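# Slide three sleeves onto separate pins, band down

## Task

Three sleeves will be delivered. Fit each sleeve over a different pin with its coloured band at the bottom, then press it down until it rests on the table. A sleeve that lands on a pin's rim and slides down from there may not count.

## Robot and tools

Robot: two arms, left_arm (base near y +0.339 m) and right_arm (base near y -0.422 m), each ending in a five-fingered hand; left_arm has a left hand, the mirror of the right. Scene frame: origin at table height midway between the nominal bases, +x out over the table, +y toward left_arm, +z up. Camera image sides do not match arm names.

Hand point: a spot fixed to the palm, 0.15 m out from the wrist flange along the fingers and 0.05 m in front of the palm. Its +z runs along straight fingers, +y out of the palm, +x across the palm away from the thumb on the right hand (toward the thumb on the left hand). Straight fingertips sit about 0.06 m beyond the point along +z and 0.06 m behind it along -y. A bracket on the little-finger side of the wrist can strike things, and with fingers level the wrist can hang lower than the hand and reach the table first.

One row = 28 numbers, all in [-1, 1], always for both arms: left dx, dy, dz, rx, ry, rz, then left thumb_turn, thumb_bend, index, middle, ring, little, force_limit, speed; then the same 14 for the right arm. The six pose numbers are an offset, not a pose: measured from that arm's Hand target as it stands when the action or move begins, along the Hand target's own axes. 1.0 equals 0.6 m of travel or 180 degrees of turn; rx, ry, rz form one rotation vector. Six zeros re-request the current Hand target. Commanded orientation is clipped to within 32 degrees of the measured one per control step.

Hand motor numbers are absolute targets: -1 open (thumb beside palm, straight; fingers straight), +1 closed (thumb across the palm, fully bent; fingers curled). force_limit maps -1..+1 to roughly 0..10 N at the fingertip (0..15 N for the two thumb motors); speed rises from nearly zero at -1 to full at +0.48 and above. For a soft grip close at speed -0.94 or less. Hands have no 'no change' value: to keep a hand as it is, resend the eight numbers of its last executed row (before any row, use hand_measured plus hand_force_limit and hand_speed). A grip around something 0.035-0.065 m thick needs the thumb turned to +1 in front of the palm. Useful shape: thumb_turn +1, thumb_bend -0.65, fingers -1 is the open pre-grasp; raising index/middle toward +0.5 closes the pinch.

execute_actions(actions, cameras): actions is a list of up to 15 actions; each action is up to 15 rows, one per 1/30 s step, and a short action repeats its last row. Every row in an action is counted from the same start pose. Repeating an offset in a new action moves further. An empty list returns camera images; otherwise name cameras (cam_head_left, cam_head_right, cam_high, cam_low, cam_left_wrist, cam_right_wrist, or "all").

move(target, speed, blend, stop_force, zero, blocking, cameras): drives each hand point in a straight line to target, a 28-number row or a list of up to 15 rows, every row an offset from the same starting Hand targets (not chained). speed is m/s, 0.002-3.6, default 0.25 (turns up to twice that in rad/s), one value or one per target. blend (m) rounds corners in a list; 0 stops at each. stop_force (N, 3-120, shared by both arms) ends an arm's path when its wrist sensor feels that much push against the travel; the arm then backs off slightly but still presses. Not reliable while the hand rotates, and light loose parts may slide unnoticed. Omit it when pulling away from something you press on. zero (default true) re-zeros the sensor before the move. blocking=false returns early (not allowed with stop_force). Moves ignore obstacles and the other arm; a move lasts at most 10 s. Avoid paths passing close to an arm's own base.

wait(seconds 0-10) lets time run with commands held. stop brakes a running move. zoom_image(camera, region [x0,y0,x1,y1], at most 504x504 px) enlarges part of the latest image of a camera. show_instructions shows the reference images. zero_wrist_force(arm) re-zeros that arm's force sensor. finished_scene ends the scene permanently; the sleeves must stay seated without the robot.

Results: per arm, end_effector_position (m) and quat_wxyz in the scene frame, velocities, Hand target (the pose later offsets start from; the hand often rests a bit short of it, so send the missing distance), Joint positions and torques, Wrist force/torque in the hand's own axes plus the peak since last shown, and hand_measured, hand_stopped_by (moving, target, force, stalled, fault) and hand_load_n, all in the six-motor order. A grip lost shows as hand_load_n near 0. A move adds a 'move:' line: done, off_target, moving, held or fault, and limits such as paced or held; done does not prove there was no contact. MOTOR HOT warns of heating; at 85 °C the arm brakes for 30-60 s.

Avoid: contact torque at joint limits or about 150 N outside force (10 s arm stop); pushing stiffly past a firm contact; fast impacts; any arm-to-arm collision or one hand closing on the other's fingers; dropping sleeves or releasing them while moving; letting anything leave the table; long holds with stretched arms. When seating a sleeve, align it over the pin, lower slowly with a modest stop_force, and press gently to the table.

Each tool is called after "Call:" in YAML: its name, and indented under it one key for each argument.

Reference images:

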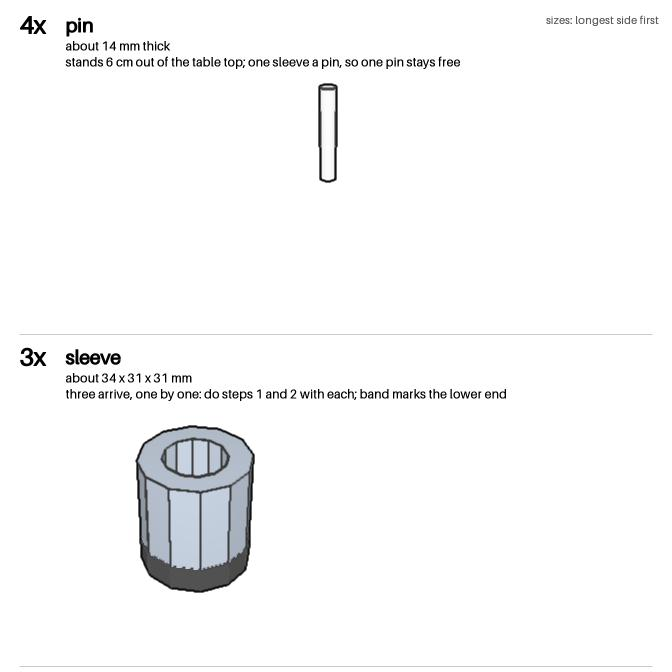

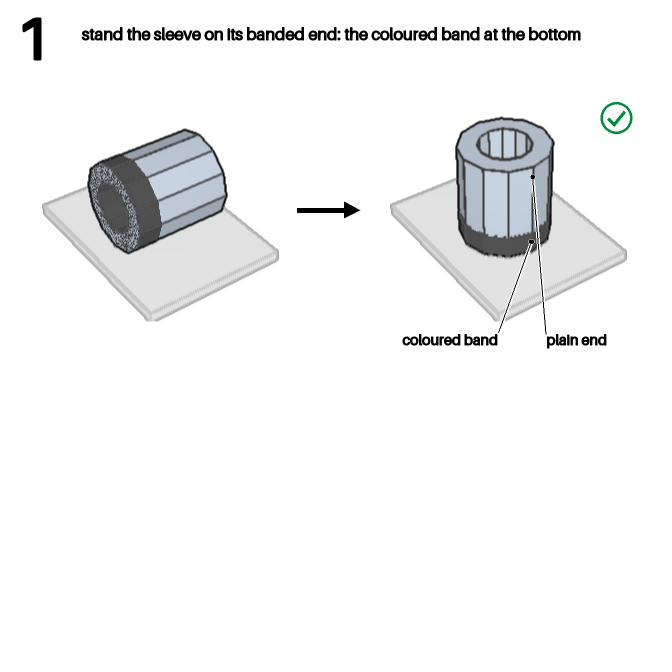

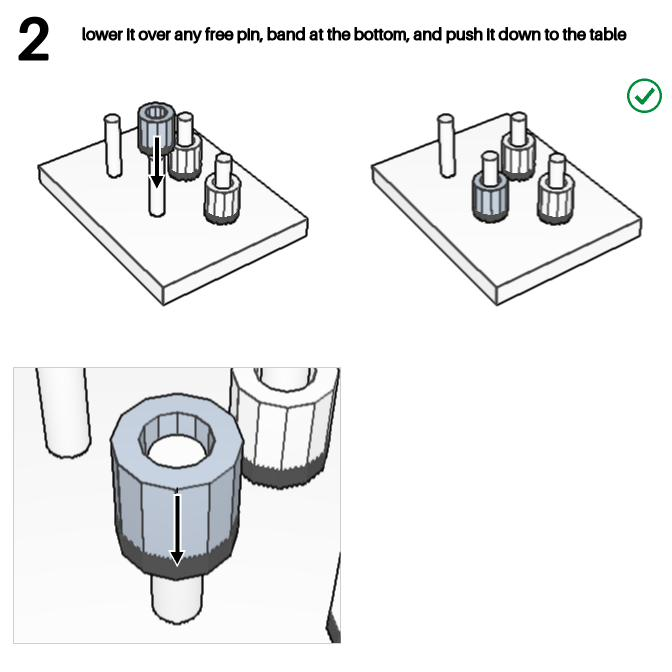

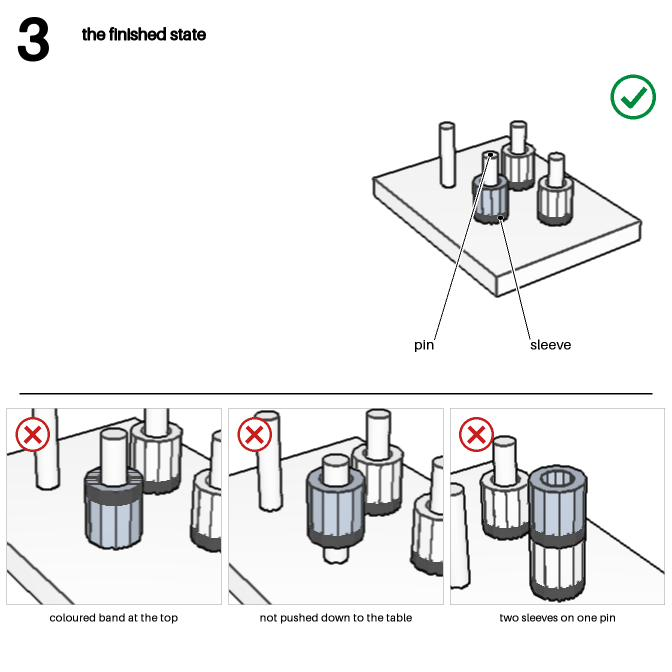

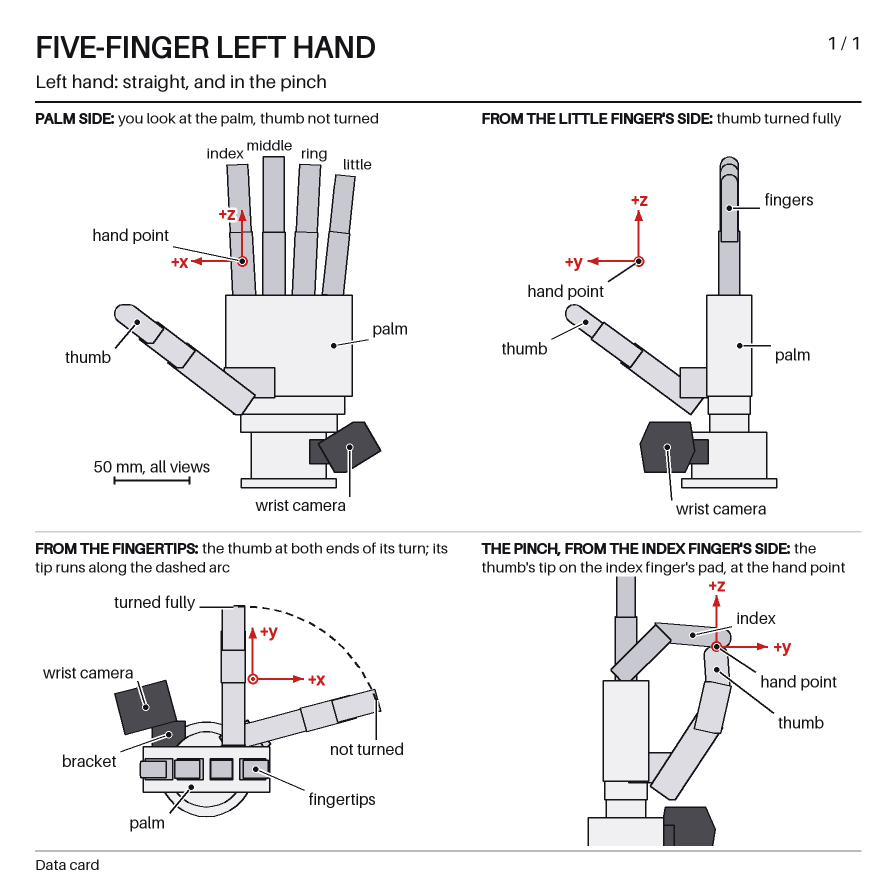

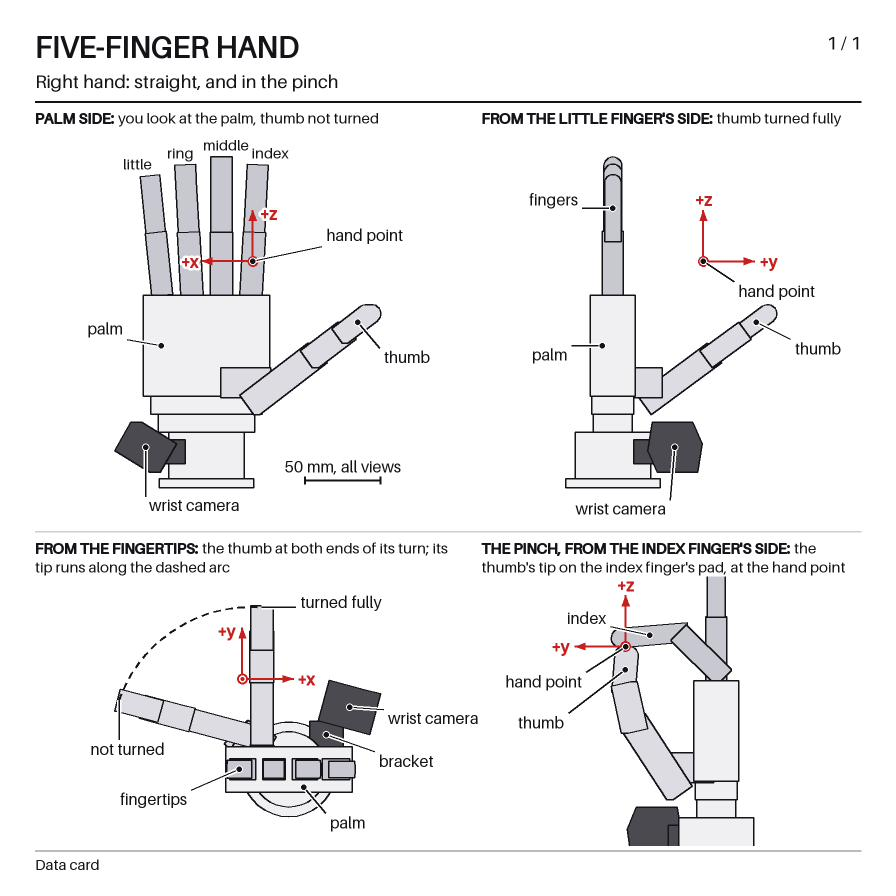

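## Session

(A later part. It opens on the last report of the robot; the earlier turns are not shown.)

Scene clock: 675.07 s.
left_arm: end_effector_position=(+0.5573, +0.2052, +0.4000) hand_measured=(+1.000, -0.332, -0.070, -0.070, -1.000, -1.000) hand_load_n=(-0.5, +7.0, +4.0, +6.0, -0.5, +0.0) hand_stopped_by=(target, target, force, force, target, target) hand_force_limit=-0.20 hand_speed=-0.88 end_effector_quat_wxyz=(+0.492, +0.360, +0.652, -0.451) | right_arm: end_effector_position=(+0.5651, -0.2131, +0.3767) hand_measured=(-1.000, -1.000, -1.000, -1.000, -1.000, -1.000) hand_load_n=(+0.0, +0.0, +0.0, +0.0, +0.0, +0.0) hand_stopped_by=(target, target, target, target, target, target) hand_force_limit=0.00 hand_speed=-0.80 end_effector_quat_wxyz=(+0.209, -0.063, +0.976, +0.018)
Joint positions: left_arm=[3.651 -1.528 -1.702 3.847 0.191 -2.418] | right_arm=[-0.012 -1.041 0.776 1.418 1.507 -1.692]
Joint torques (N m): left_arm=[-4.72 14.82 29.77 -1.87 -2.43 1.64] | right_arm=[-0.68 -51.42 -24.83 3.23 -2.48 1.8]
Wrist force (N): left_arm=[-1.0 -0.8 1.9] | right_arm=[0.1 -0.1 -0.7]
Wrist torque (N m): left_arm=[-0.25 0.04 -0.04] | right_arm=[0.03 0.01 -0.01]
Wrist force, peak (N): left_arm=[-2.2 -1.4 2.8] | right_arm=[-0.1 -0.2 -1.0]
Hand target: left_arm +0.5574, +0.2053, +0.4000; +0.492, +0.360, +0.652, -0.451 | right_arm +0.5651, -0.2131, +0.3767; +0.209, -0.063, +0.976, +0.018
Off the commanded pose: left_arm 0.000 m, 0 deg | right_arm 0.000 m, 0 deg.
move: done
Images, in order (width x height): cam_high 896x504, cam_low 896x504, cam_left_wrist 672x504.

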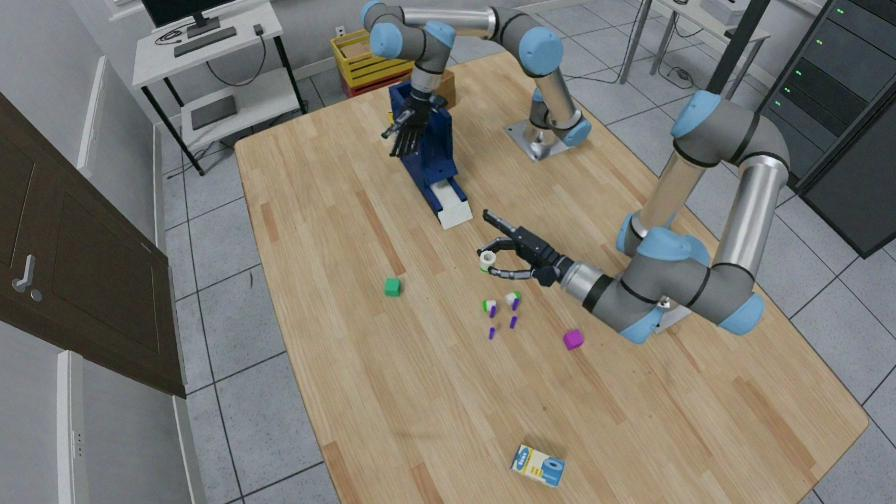

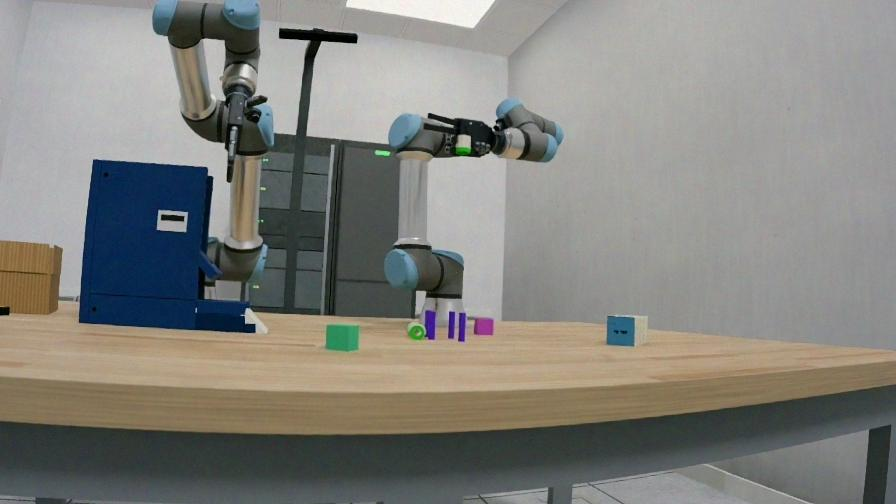

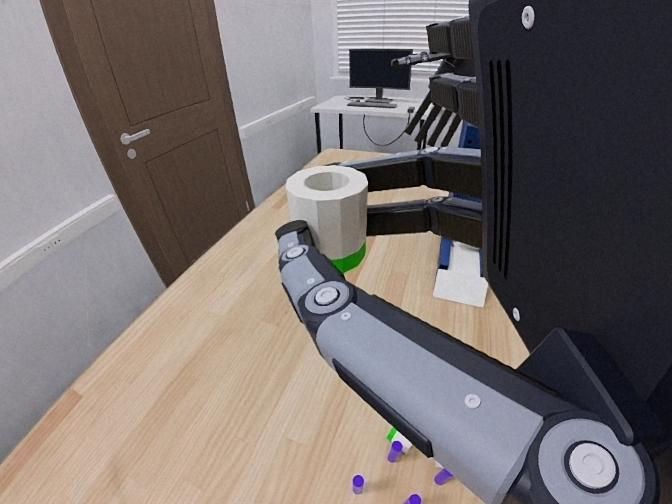

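Call:
move:
  target: [0.5253,-0.0165,-0.0318,0,0,0, 1, -0.33, 0.35, 0.35, -1, -1, -0.2, -0.88, 0,0,0,0,0,0,-1,-1,-1,-1,-1,-1,0.0,-0.8]
  speed: 0.2
  cameras: ["cam_high", "cam_low", "cam_left_wrist", "cam_head_right"]

Call:
zoom_image:
  camera: "cam_high"
  region: [485, 290, 545, 345]

Call:
zoom_image:
  camera: "cam_low"
  region: [430, 260, 480, 345]

Scene clock: 680.50 s.
left_arm: end_effector_position=(+0.4609, +0.2280, +0.1001) hand_measured=(+1.000, -0.332, -0.070, -0.070, -1.000, -1.000) hand_load_n=(-0.5, +7.0, +4.0, +6.0, +0.0, +0.0) hand_stopped_by=(target, target, force, force, target, target) hand_force_limit=-0.20 hand_speed=-0.88 end_effector_quat_wxyz=(+0.492, +0.359, +0.652, -0.451) | right_arm: end_effector_position=(+0.5651, -0.2131, +0.3767) hand_measured=(-1.000, -1.000, -1.000, -1.000, -1.000, -1.000) hand_load_n=(+0.0, +0.0, -0.5, +0.0, +0.0, +0.0) hand_stopped_by=(target, target, target, target, target, target) hand_force_limit=0.00 hand_speed=-0.80 end_effector_quat_wxyz=(+0.209, -0.063, +0.976, +0.018)
Joint positions: left_arm=[3.838 -1.74 -2.335 4.392 0.36 -2.108] | right_arm=[-0.012 -1.041 0.776 1.418 1.507 -1.692]
Joint torques (N m): left_arm=[-1.81 11.97 15.57 0.06 -0.59 1.9] | right_arm=[-0.16 -51.31 -24.95 3.3 -2.45 1.85]
Wrist force (N): left_arm=[-0.9 -0.3 1.6] | right_arm=[-0.3 -0.3 -0.7]
Wrist torque (N m): left_arm=[-0.18 0.02 0.04] | right_arm=[0.01 0.08 -0.03]
Wrist force, peak (N): left_arm=[-2.7 -0.6 2.1] | right_arm=[0.1 0.1 -0.9]
Hand target: left_arm +0.4609, +0.2280, +0.1001; +0.492, +0.360, +0.652, -0.451 | right_arm +0.5651, -0.2131, +0.3767; +0.209, -0.063, +0.976, +0.018
Off the commanded pose: left_arm 0.000 m, 0 deg | right_arm 0.000 m, 0 deg.
move: done
Images, in order (width x height): cam_head_right 896x504, cam_high 896x504, cam_low 896x504, cam_left_wrist 672x504.

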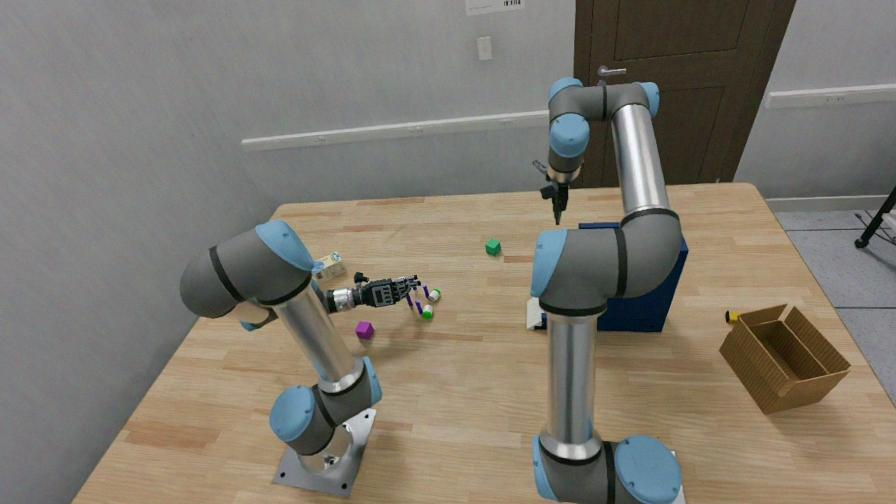

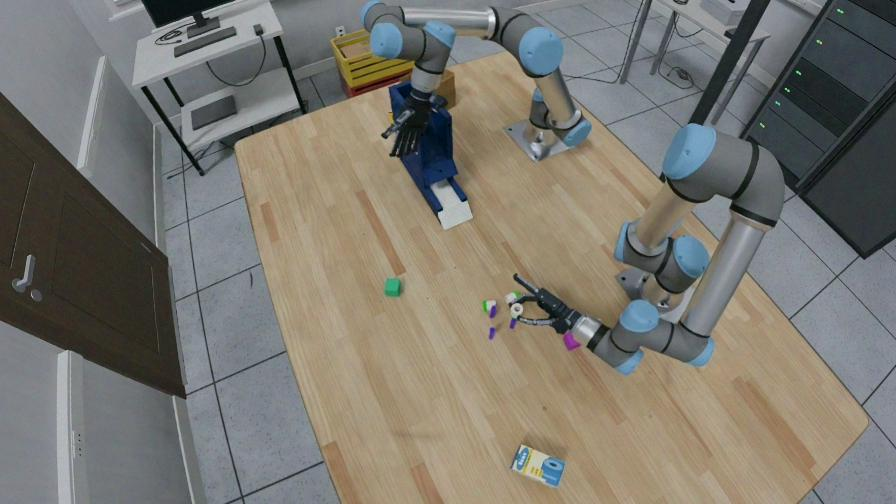

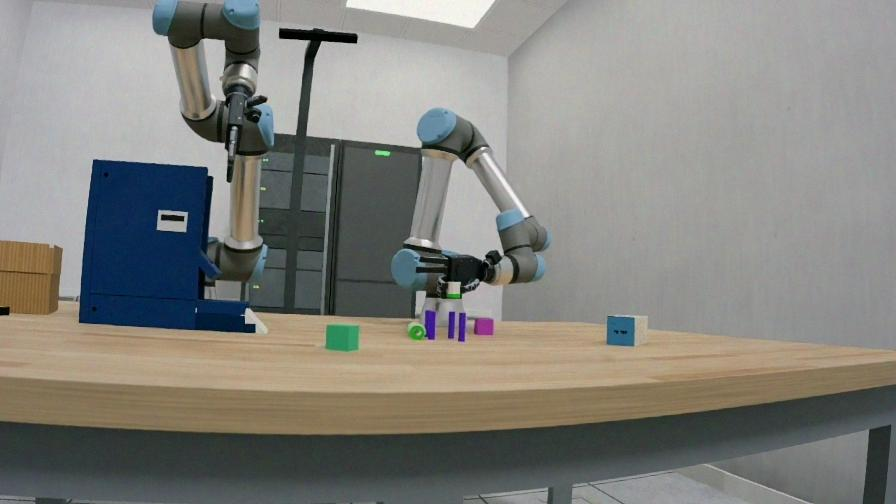

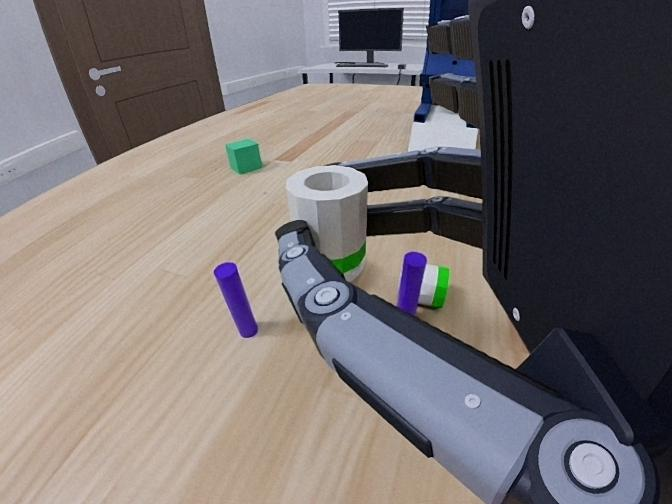

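Scaled by 8.400 from the camera's 896x504 image, which has a finer 1280x720 frame.

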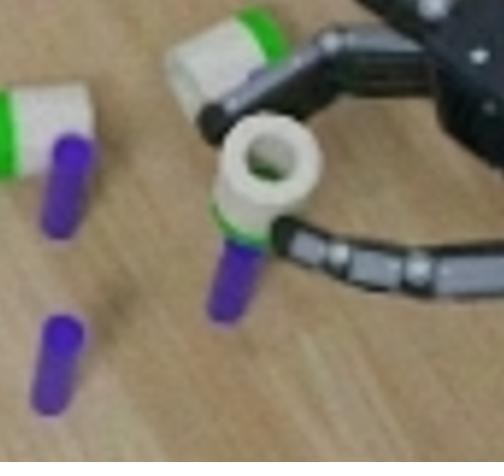

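Scaled by 5.929 from the camera's 896x504 image, which has a finer 1280x720 frame.

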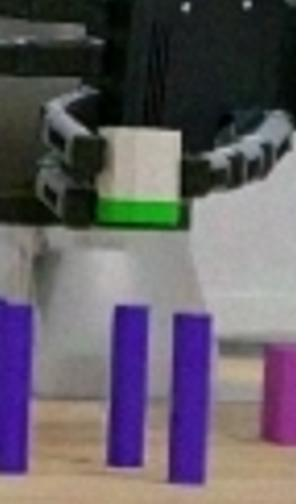

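Call:
move:
  target:
    - [0.0354,0.0086,0.0041,0,0,0, 1, -0.33, 0.35, 0.35, -1, -1, -0.2, -0.88, 0,0,0,0,0,0,-1,-1,-1,-1,-1,-1,0.0,-0.8]
    - [0.0885,0.0214,0.0102,0,0,0, 1, -0.33, 0.35, 0.35, -1, -1, -0.2, -0.88, 0,0,0,0,0,0,-1,-1,-1,-1,-1,-1,0.0,-0.8]
  speed: [0.06,0.012]
  stop_force: 3
  cameras: ["cam_high", "cam_low", "cam_left_wrist"]

Call:
zoom_image:
  camera: "cam_high"
  region: [485, 290, 545, 345]

Call:
zoom_image:
  camera: "cam_low"
  region: [430, 270, 480, 345]

Scene clock: 694.10 s.
left_arm: end_effector_position=(+0.4608, +0.2279, +0.0451) hand_measured=(+1.000, -0.332, -0.070, -0.070, -1.000, -1.000) hand_load_n=(-0.5, +7.0, +4.0, +5.5, +0.0, +0.0) hand_stopped_by=(target, target, force, force, target, target) hand_force_limit=-0.20 hand_speed=-0.88 end_effector_quat_wxyz=(+0.492, +0.359, +0.652, -0.451) | right_arm: end_effector_position=(+0.5651, -0.2131, +0.3767) hand_measured=(-1.000, -1.000, -1.000, -1.000, -1.000, -1.000) hand_load_n=(+0.0, -0.5, +0.0, -0.5, +0.0, +0.0) hand_stopped_by=(target, target, target, target, target, target) hand_force_limit=0.00 hand_speed=-0.80 end_effector_quat_wxyz=(+0.209, -0.063, +0.976, +0.018)
Joint positions: left_arm=[3.838 -1.897 -2.371 4.584 0.359 -2.108] | right_arm=[-0.012 -1.041 0.776 1.418 1.507 -1.692]
Joint torques (N m): left_arm=[-8.12 35.34 9.62 -2.66 -1.95 -2.27] | right_arm=[-0.85 -51.41 -24.66 3.27 -2.54 1.81]
Wrist force (N): left_arm=[-0.8 -0.7 1.8] | right_arm=[0.0 -0.2 -0.4]
Wrist torque (N m): left_arm=[-0.23 0.03 0.06] | right_arm=[0.00 0.04 -0.01]
Wrist force, peak (N): left_arm=[-1.3 -0.6 1.8] | right_arm=[-0.1 -0.2 -1.0]
Hand target: left_arm +0.4609, +0.2279, +0.0451; +0.492, +0.360, +0.652, -0.451 | right_arm +0.5651, -0.2131, +0.3767; +0.209, -0.063, +0.976, +0.018
Off the commanded pose: left_arm 0.000 m, 0 deg | right_arm 0.000 m, 0 deg.
move: done
Images, in order (width x height): cam_high 896x504, cam_low 896x504, cam_left_wrist 672x504.

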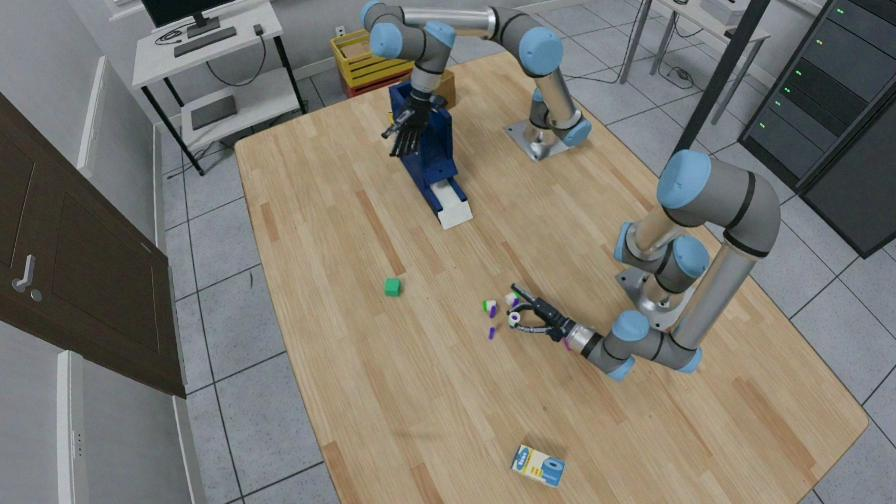

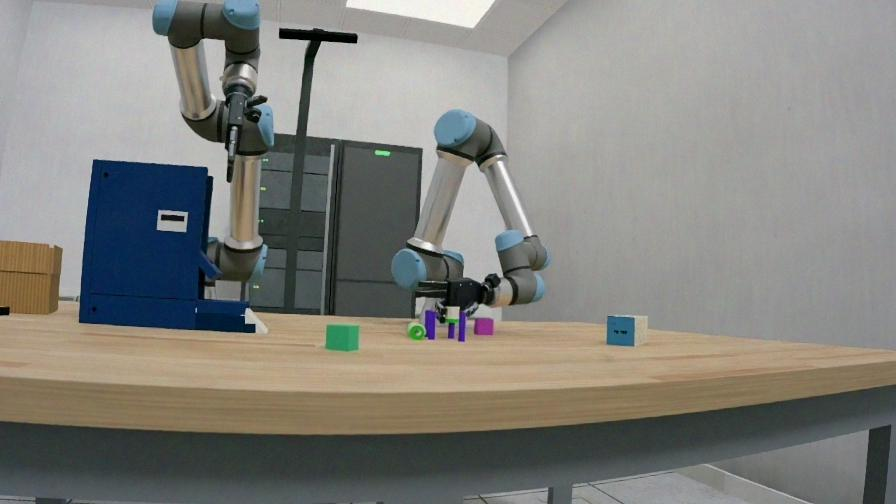

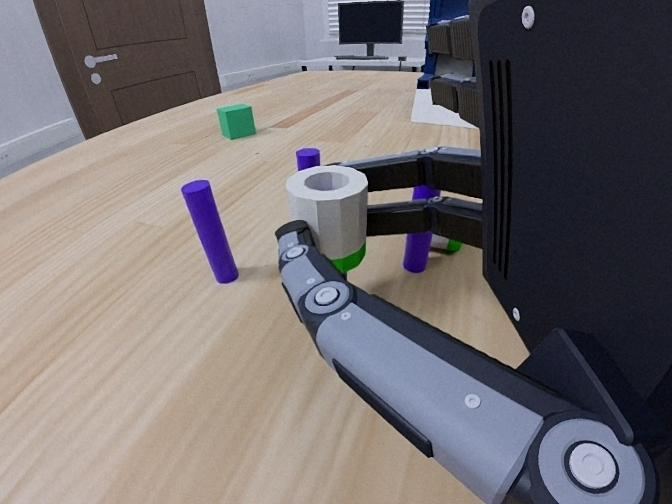

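Scaled by 8.400 from the camera's 896x504 image, which has a finer 1280x720 frame.

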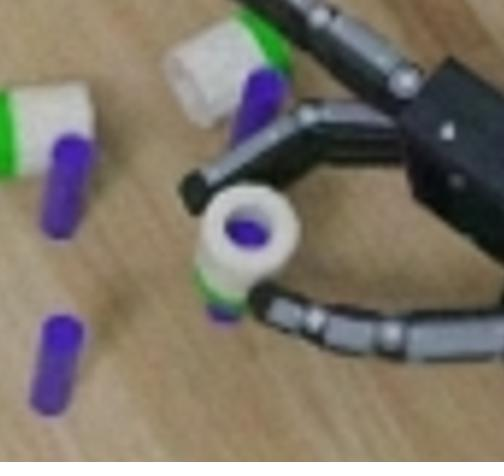

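Scaled by 6.720 from the camera's 896x504 image, which has a finer 1280x720 frame.

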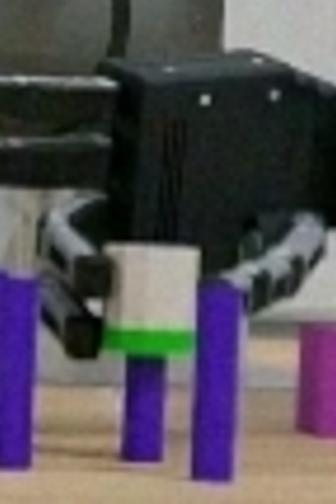

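Call:
move:
  target: [0.037,0.009,0.0043,0,0,0, 1, -0.33, 0.35, 0.35, -1, -1, -0.2, -0.88, 0,0,0,0,0,0,-1,-1,-1,-1,-1,-1,0.0,-0.8]
  speed: 0.02
  stop_force: 3
  cameras: ["cam_high", "cam_low", "cam_left_wrist"]

Call:
zoom_image:
  camera: "cam_high"
  region: [485, 290, 545, 345]

Call:
zoom_image:
  camera: "cam_low"
  region: [430, 270, 480, 345]

Scene clock: 703.67 s.
left_arm: end_effector_position=(+0.4609, +0.2278, +0.0221) hand_measured=(+1.000, -0.332, -0.070, -0.070, -1.000, -1.000) hand_load_n=(-0.5, +7.0, +4.0, +6.0, +0.0, +0.0) hand_stopped_by=(target, target, force, force, target, target) hand_force_limit=-0.20 hand_speed=-0.88 end_effector_quat_wxyz=(+0.492, +0.359, +0.652, -0.451) | right_arm: end_effector_position=(+0.5651, -0.2131, +0.3767) hand_measured=(-1.000, -1.000, -1.000, -1.000, -1.000, -1.000) hand_load_n=(+0.0, +0.0, +0.0, +0.0, +0.0, +0.0) hand_stopped_by=(target, target, target, target, target, target) hand_force_limit=0.00 hand_speed=-0.80 end_effector_quat_wxyz=(+0.209, -0.063, +0.976, +0.018)
Joint positions: left_arm=[3.837 -1.968 -2.378 4.663 0.359 -2.108] | right_arm=[-0.012 -1.041 0.776 1.418 1.507 -1.692]
Joint torques (N m): left_arm=[-5.79 38.72 4.85 -2.34 -1.73 -2.11] | right_arm=[-0.42 -50.78 -25.01 3.29 -2.47 1.83]
Wrist force (N): left_arm=[-0.7 -0.6 1.6] | right_arm=[0.2 0.1 -0.6]
Wrist torque (N m): left_arm=[-0.21 0.00 0.05] | right_arm=[0.06 0.01 0.01]
Wrist force, peak (N): left_arm=[-1.1 -0.9 2.0] | right_arm=[-0.1 -0.2 -1.0]
Hand target: left_arm +0.4609, +0.2278, +0.0221; +0.492, +0.360, +0.652, -0.451 | right_arm +0.5651, -0.2131, +0.3767; +0.209, -0.063, +0.976, +0.018
Off the commanded pose: left_arm 0.000 m, 0 deg | right_arm 0.000 m, 0 deg.
move: done
Images, in order (width x height): cam_high 896x504, cam_low 896x504, cam_left_wrist 672x504.

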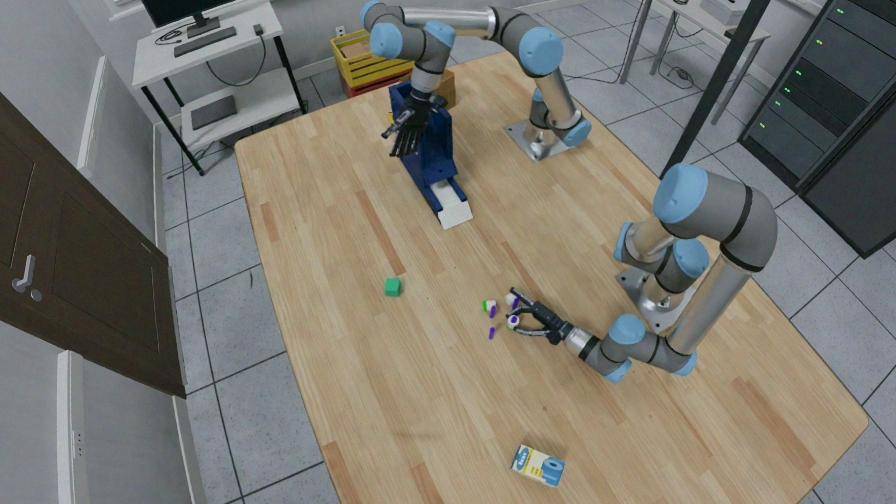

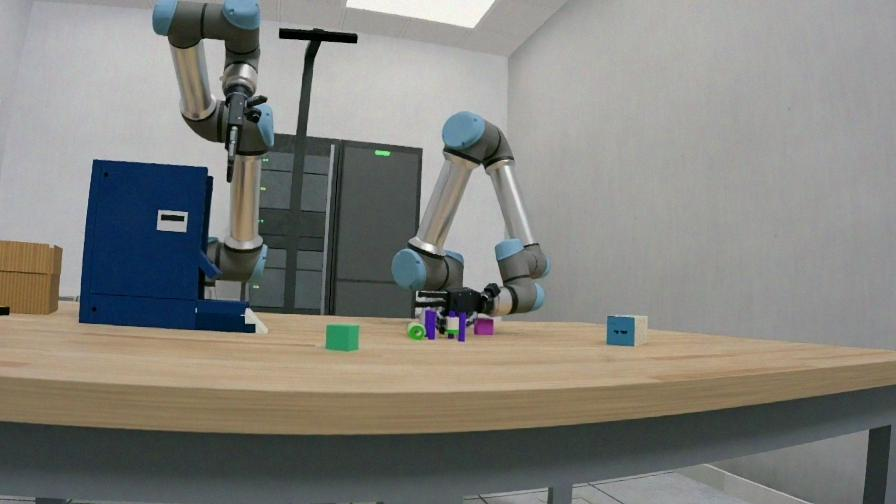

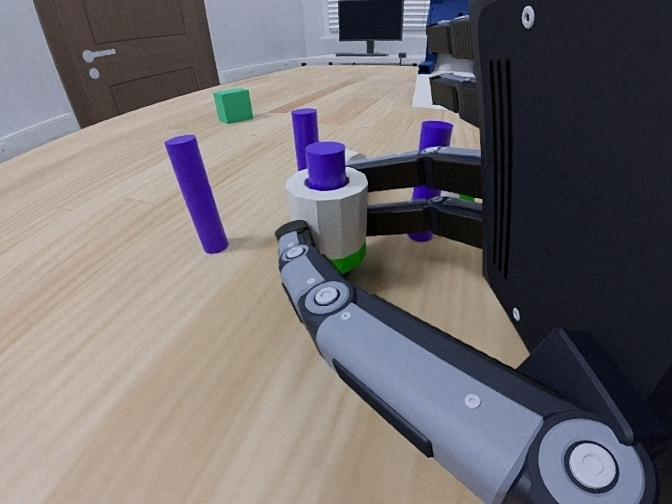

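Scaled by 8.400 from the camera's 896x504 image, which has a finer 1280x720 frame.

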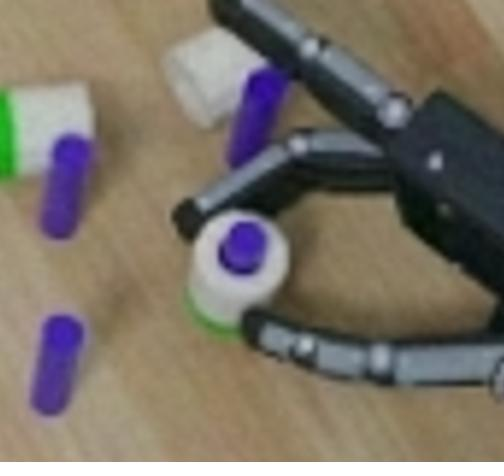

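Scaled by 6.720 from the camera's 896x504 image, which has a finer 1280x720 frame.

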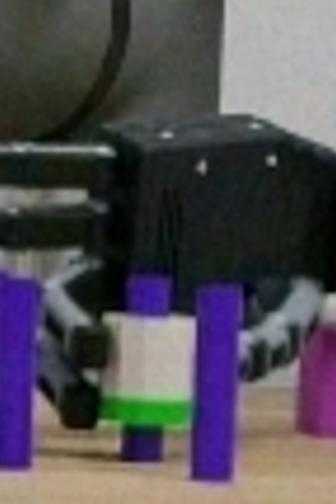

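Call:
move:
  target: [0.0161,0.0039,0.0019,0,0,0, 1, -0.33, 0.35, 0.35, -1, -1, -0.2, -0.88, 0,0,0,0,0,0,-1,-1,-1,-1,-1,-1,0.0,-0.8]
  speed: 0.012
  stop_force: 3
  cameras: ["cam_high", "cam_low", "cam_left_wrist"]

Call:
zoom_image:
  camera: "cam_low"
  region: [430, 270, 480, 345]

Scene clock: 706.93 s.
left_arm: end_effector_position=(+0.4609, +0.2278, +0.0172) hand_measured=(+1.000, -0.332, -0.070, -0.070, -1.000, -1.000) hand_load_n=(-0.5, +7.0, +4.0, +6.0, +0.0, +0.0) hand_stopped_by=(target, target, force, force, target, target) hand_force_limit=-0.20 hand_speed=-0.88 end_effector_quat_wxyz=(+0.492, +0.359, +0.652, -0.451) | right_arm: end_effector_position=(+0.5651, -0.2131, +0.3767) hand_measured=(-1.000, -1.000, -1.000, -1.000, -1.000, -1.000) hand_load_n=(+0.0, +0.0, +0.0, +0.0, +0.0, +0.0) hand_stopped_by=(target, target, target, target, target, target) hand_force_limit=0.00 hand_speed=-0.80 end_effector_quat_wxyz=(+0.209, -0.063, +0.976, +0.018)
Joint positions: left_arm=[3.837 -1.984 -2.379 4.68 0.359 -2.108] | right_arm=[-0.012 -1.041 0.776 1.418 1.507 -1.692]
Joint torques (N m): left_arm=[-5.41 35.83 9.91 -2.51 -1.12 -0.44] | right_arm=[-0.39 -51.37 -24.96 3.33 -2.44 1.85]
Wrist force (N): left_arm=[-4.8 -1.9 0.7] | right_arm=[-0.2 -0.1 -0.6]
Wrist torque (N m): left_arm=[-0.20 0.30 -0.15] | right_arm=[0.05 0.07 -0.02]
Wrist force, peak (N): left_arm=[-20.3 -5.4 -3.0] | right_arm=[0.1 0.2 -0.9]
Hand target: left_arm +0.4609, +0.2278, +0.0172; +0.492, +0.360, +0.652, -0.451 (not the last commanded pose) | right_arm +0.5651, -0.2131, +0.3767; +0.209, -0.063, +0.976, +0.018
Off the commanded pose: left_arm 0.005 m, 0 deg | right_arm 0.000 m, 0 deg.
move: contact (left_arm)
Images, in order (width x height): cam_high 896x504, cam_low 896x504, cam_left_wrist 672x504.

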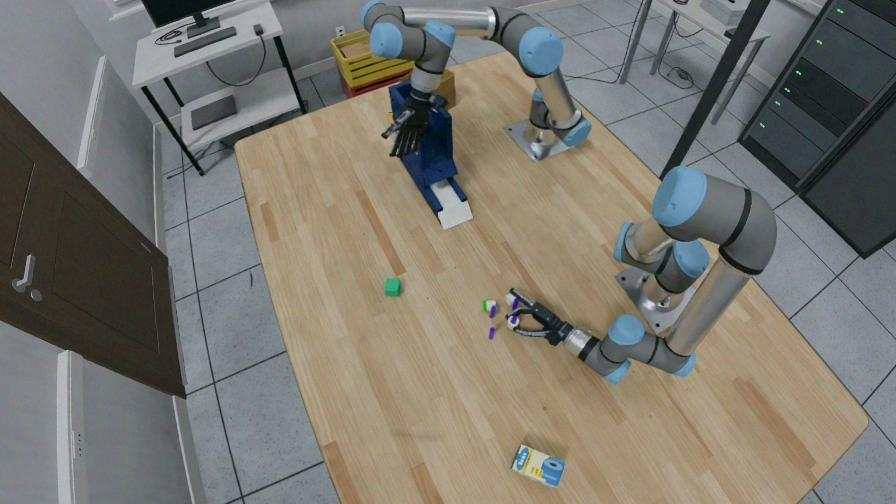

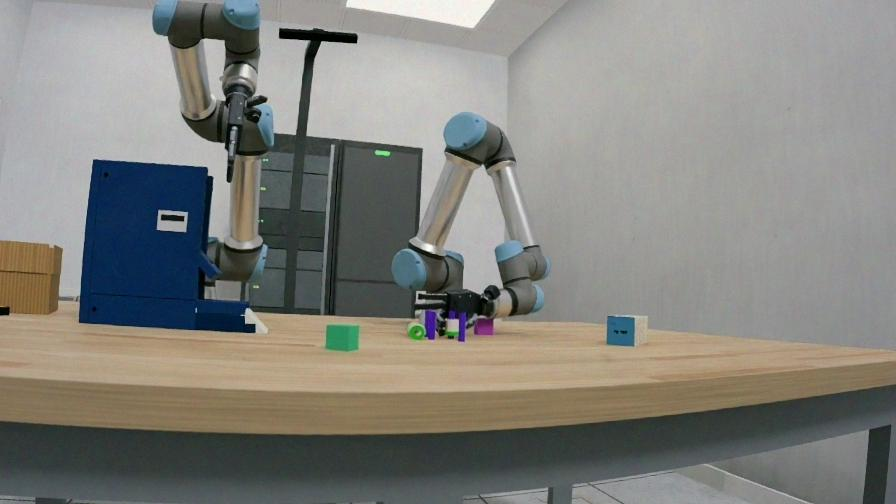

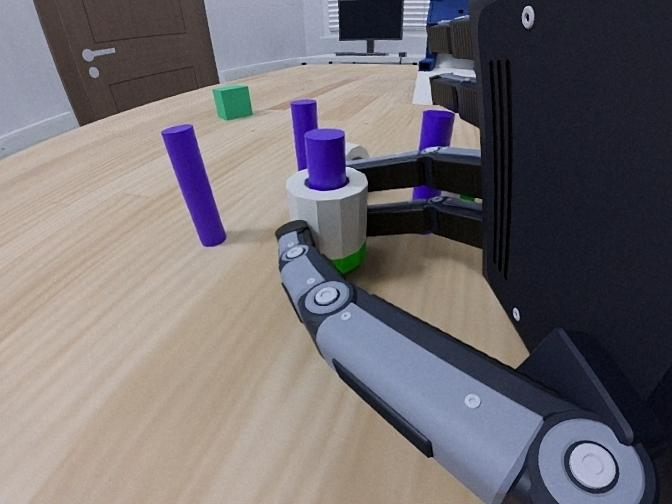

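Scaled by 6.720 from the camera's 896x504 image, which has a finer 1280x720 frame.

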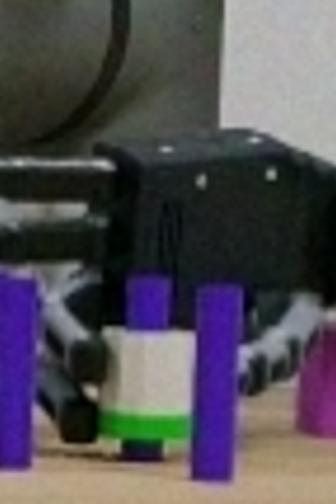

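Call:
move:
  target:
    - [-0.0016,-0.0004,-0.0002,0,0,0, 1, -0.33, 0.35, 0.35, -1, -1, -0.2, -0.88, 0,0,0,0,0,0,-1,-1,-1,-1,-1,-1,0.0,-0.8]
    - [-0.0016,-0.0004,-0.0002,0,0,0, 1, -0.7, -0.14, -0.14, -1, -1, -0.2, -0.6, 0,0,0,0,0,0,-1,-1,-1,-1,-1,-1,0.0,-0.8]
  speed: 0.02
  cameras: ["cam_high", "cam_low", "cam_left_wrist"]

Call:
zoom_image:
  camera: "cam_low"
  region: [430, 270, 480, 345]

Call:
zoom_image:
  camera: "cam_high"
  region: [485, 290, 545, 345]

Scene clock: 713.47 s.
left_arm: end_effector_position=(+0.4609, +0.2279, +0.0182) hand_measured=(+1.000, -0.700, -0.140, -0.140, -1.000, -1.000) hand_load_n=(+0.0, +0.0, +0.0, +0.0, +0.0, +0.0) hand_stopped_by=(target, target, target, target, target, target) hand_force_limit=-0.20 hand_speed=-0.60 end_effector_quat_wxyz=(+0.492, +0.360, +0.652, -0.451) | right_arm: end_effector_position=(+0.5651, -0.2131, +0.3767) hand_measured=(-1.000, -1.000, -1.000, -1.000, -1.000, -1.000) hand_load_n=(+0.0, +0.0, +0.0, +0.0, +0.0, +0.0) hand_stopped_by=(target, target, target, target, target, target) hand_force_limit=0.00 hand_speed=-0.80 end_effector_quat_wxyz=(+0.209, -0.063, +0.976, +0.018)
Joint positions: left_arm=[3.837 -1.98 -2.379 4.677 0.359 -2.108] | right_arm=[-0.012 -1.041 0.776 1.418 1.507 -1.692]
Joint torques (N m): left_arm=[2.54 16.21 19.12 2.42 1.2 1.52] | right_arm=[-0.77 -51.15 -25.09 3.3 -2.52 1.89]
Wrist force (N): left_arm=[-1.0 -0.7 1.6] | right_arm=[0.0 0.1 -0.7]
Wrist torque (N m): left_arm=[-0.21 0.01 0.05] | right_arm=[0.05 0.03 0.00]
Wrist force, peak (N): left_arm=[-6.0 -2.1 0.4] | right_arm=[0.0 -0.1 -0.9]
Hand target: left_arm +0.4609, +0.2278, +0.0182; +0.492, +0.360, +0.652, -0.451 | right_arm +0.5651, -0.2131, +0.3767; +0.209, -0.063, +0.976, +0.018
Off the commanded pose: left_arm 0.000 m, 0 deg | right_arm 0.000 m, 0 deg.
move: done
Images, in order (width x height): cam_high 896x504, cam_low 896x504, cam_left_wrist 672x504.

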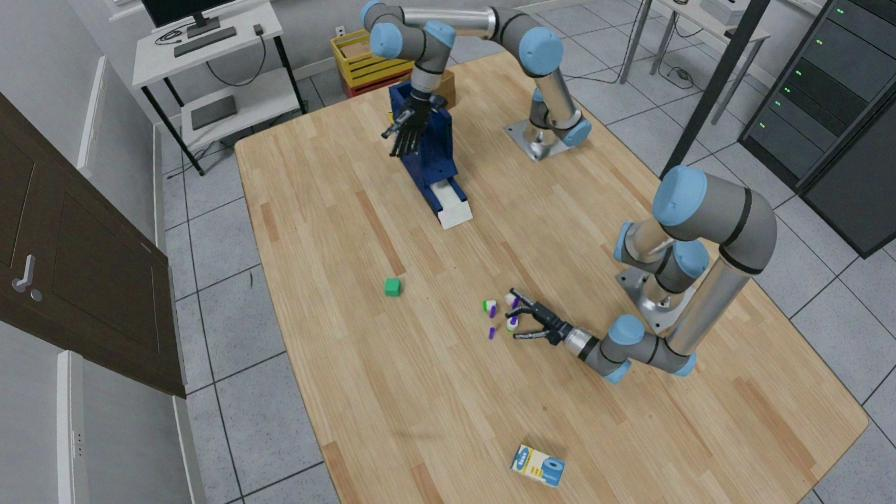

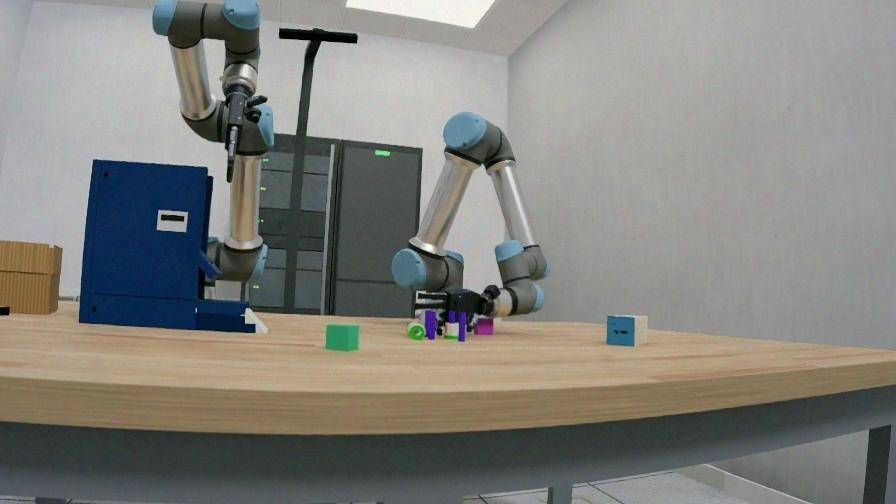

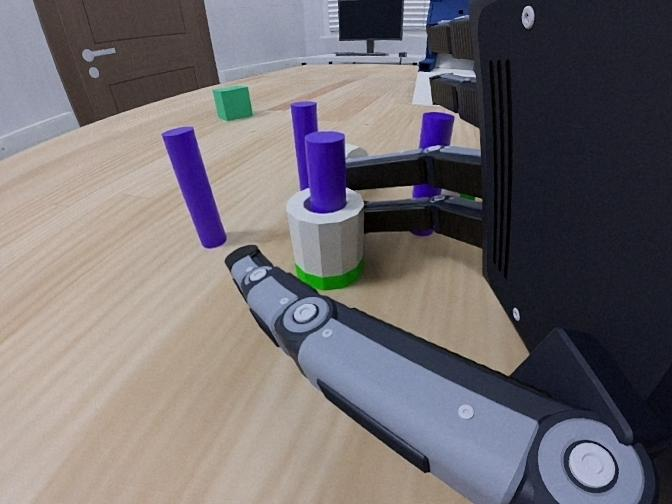

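Scaled by 6.720 from the camera's 896x504 image, which has a finer 1280x720 frame.

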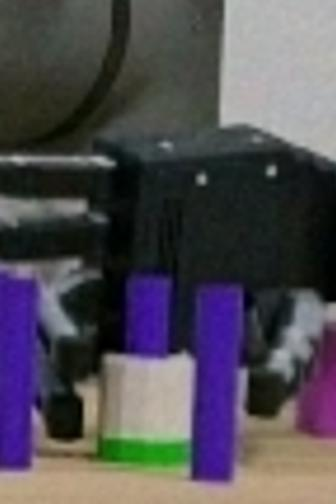

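Scaled by 8.400 from the camera's 896x504 image, which has a finer 1280x720 frame.

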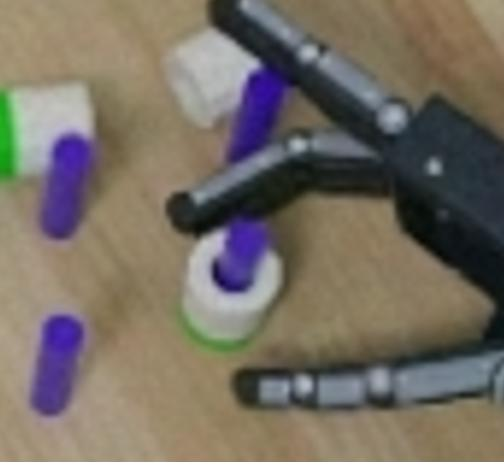

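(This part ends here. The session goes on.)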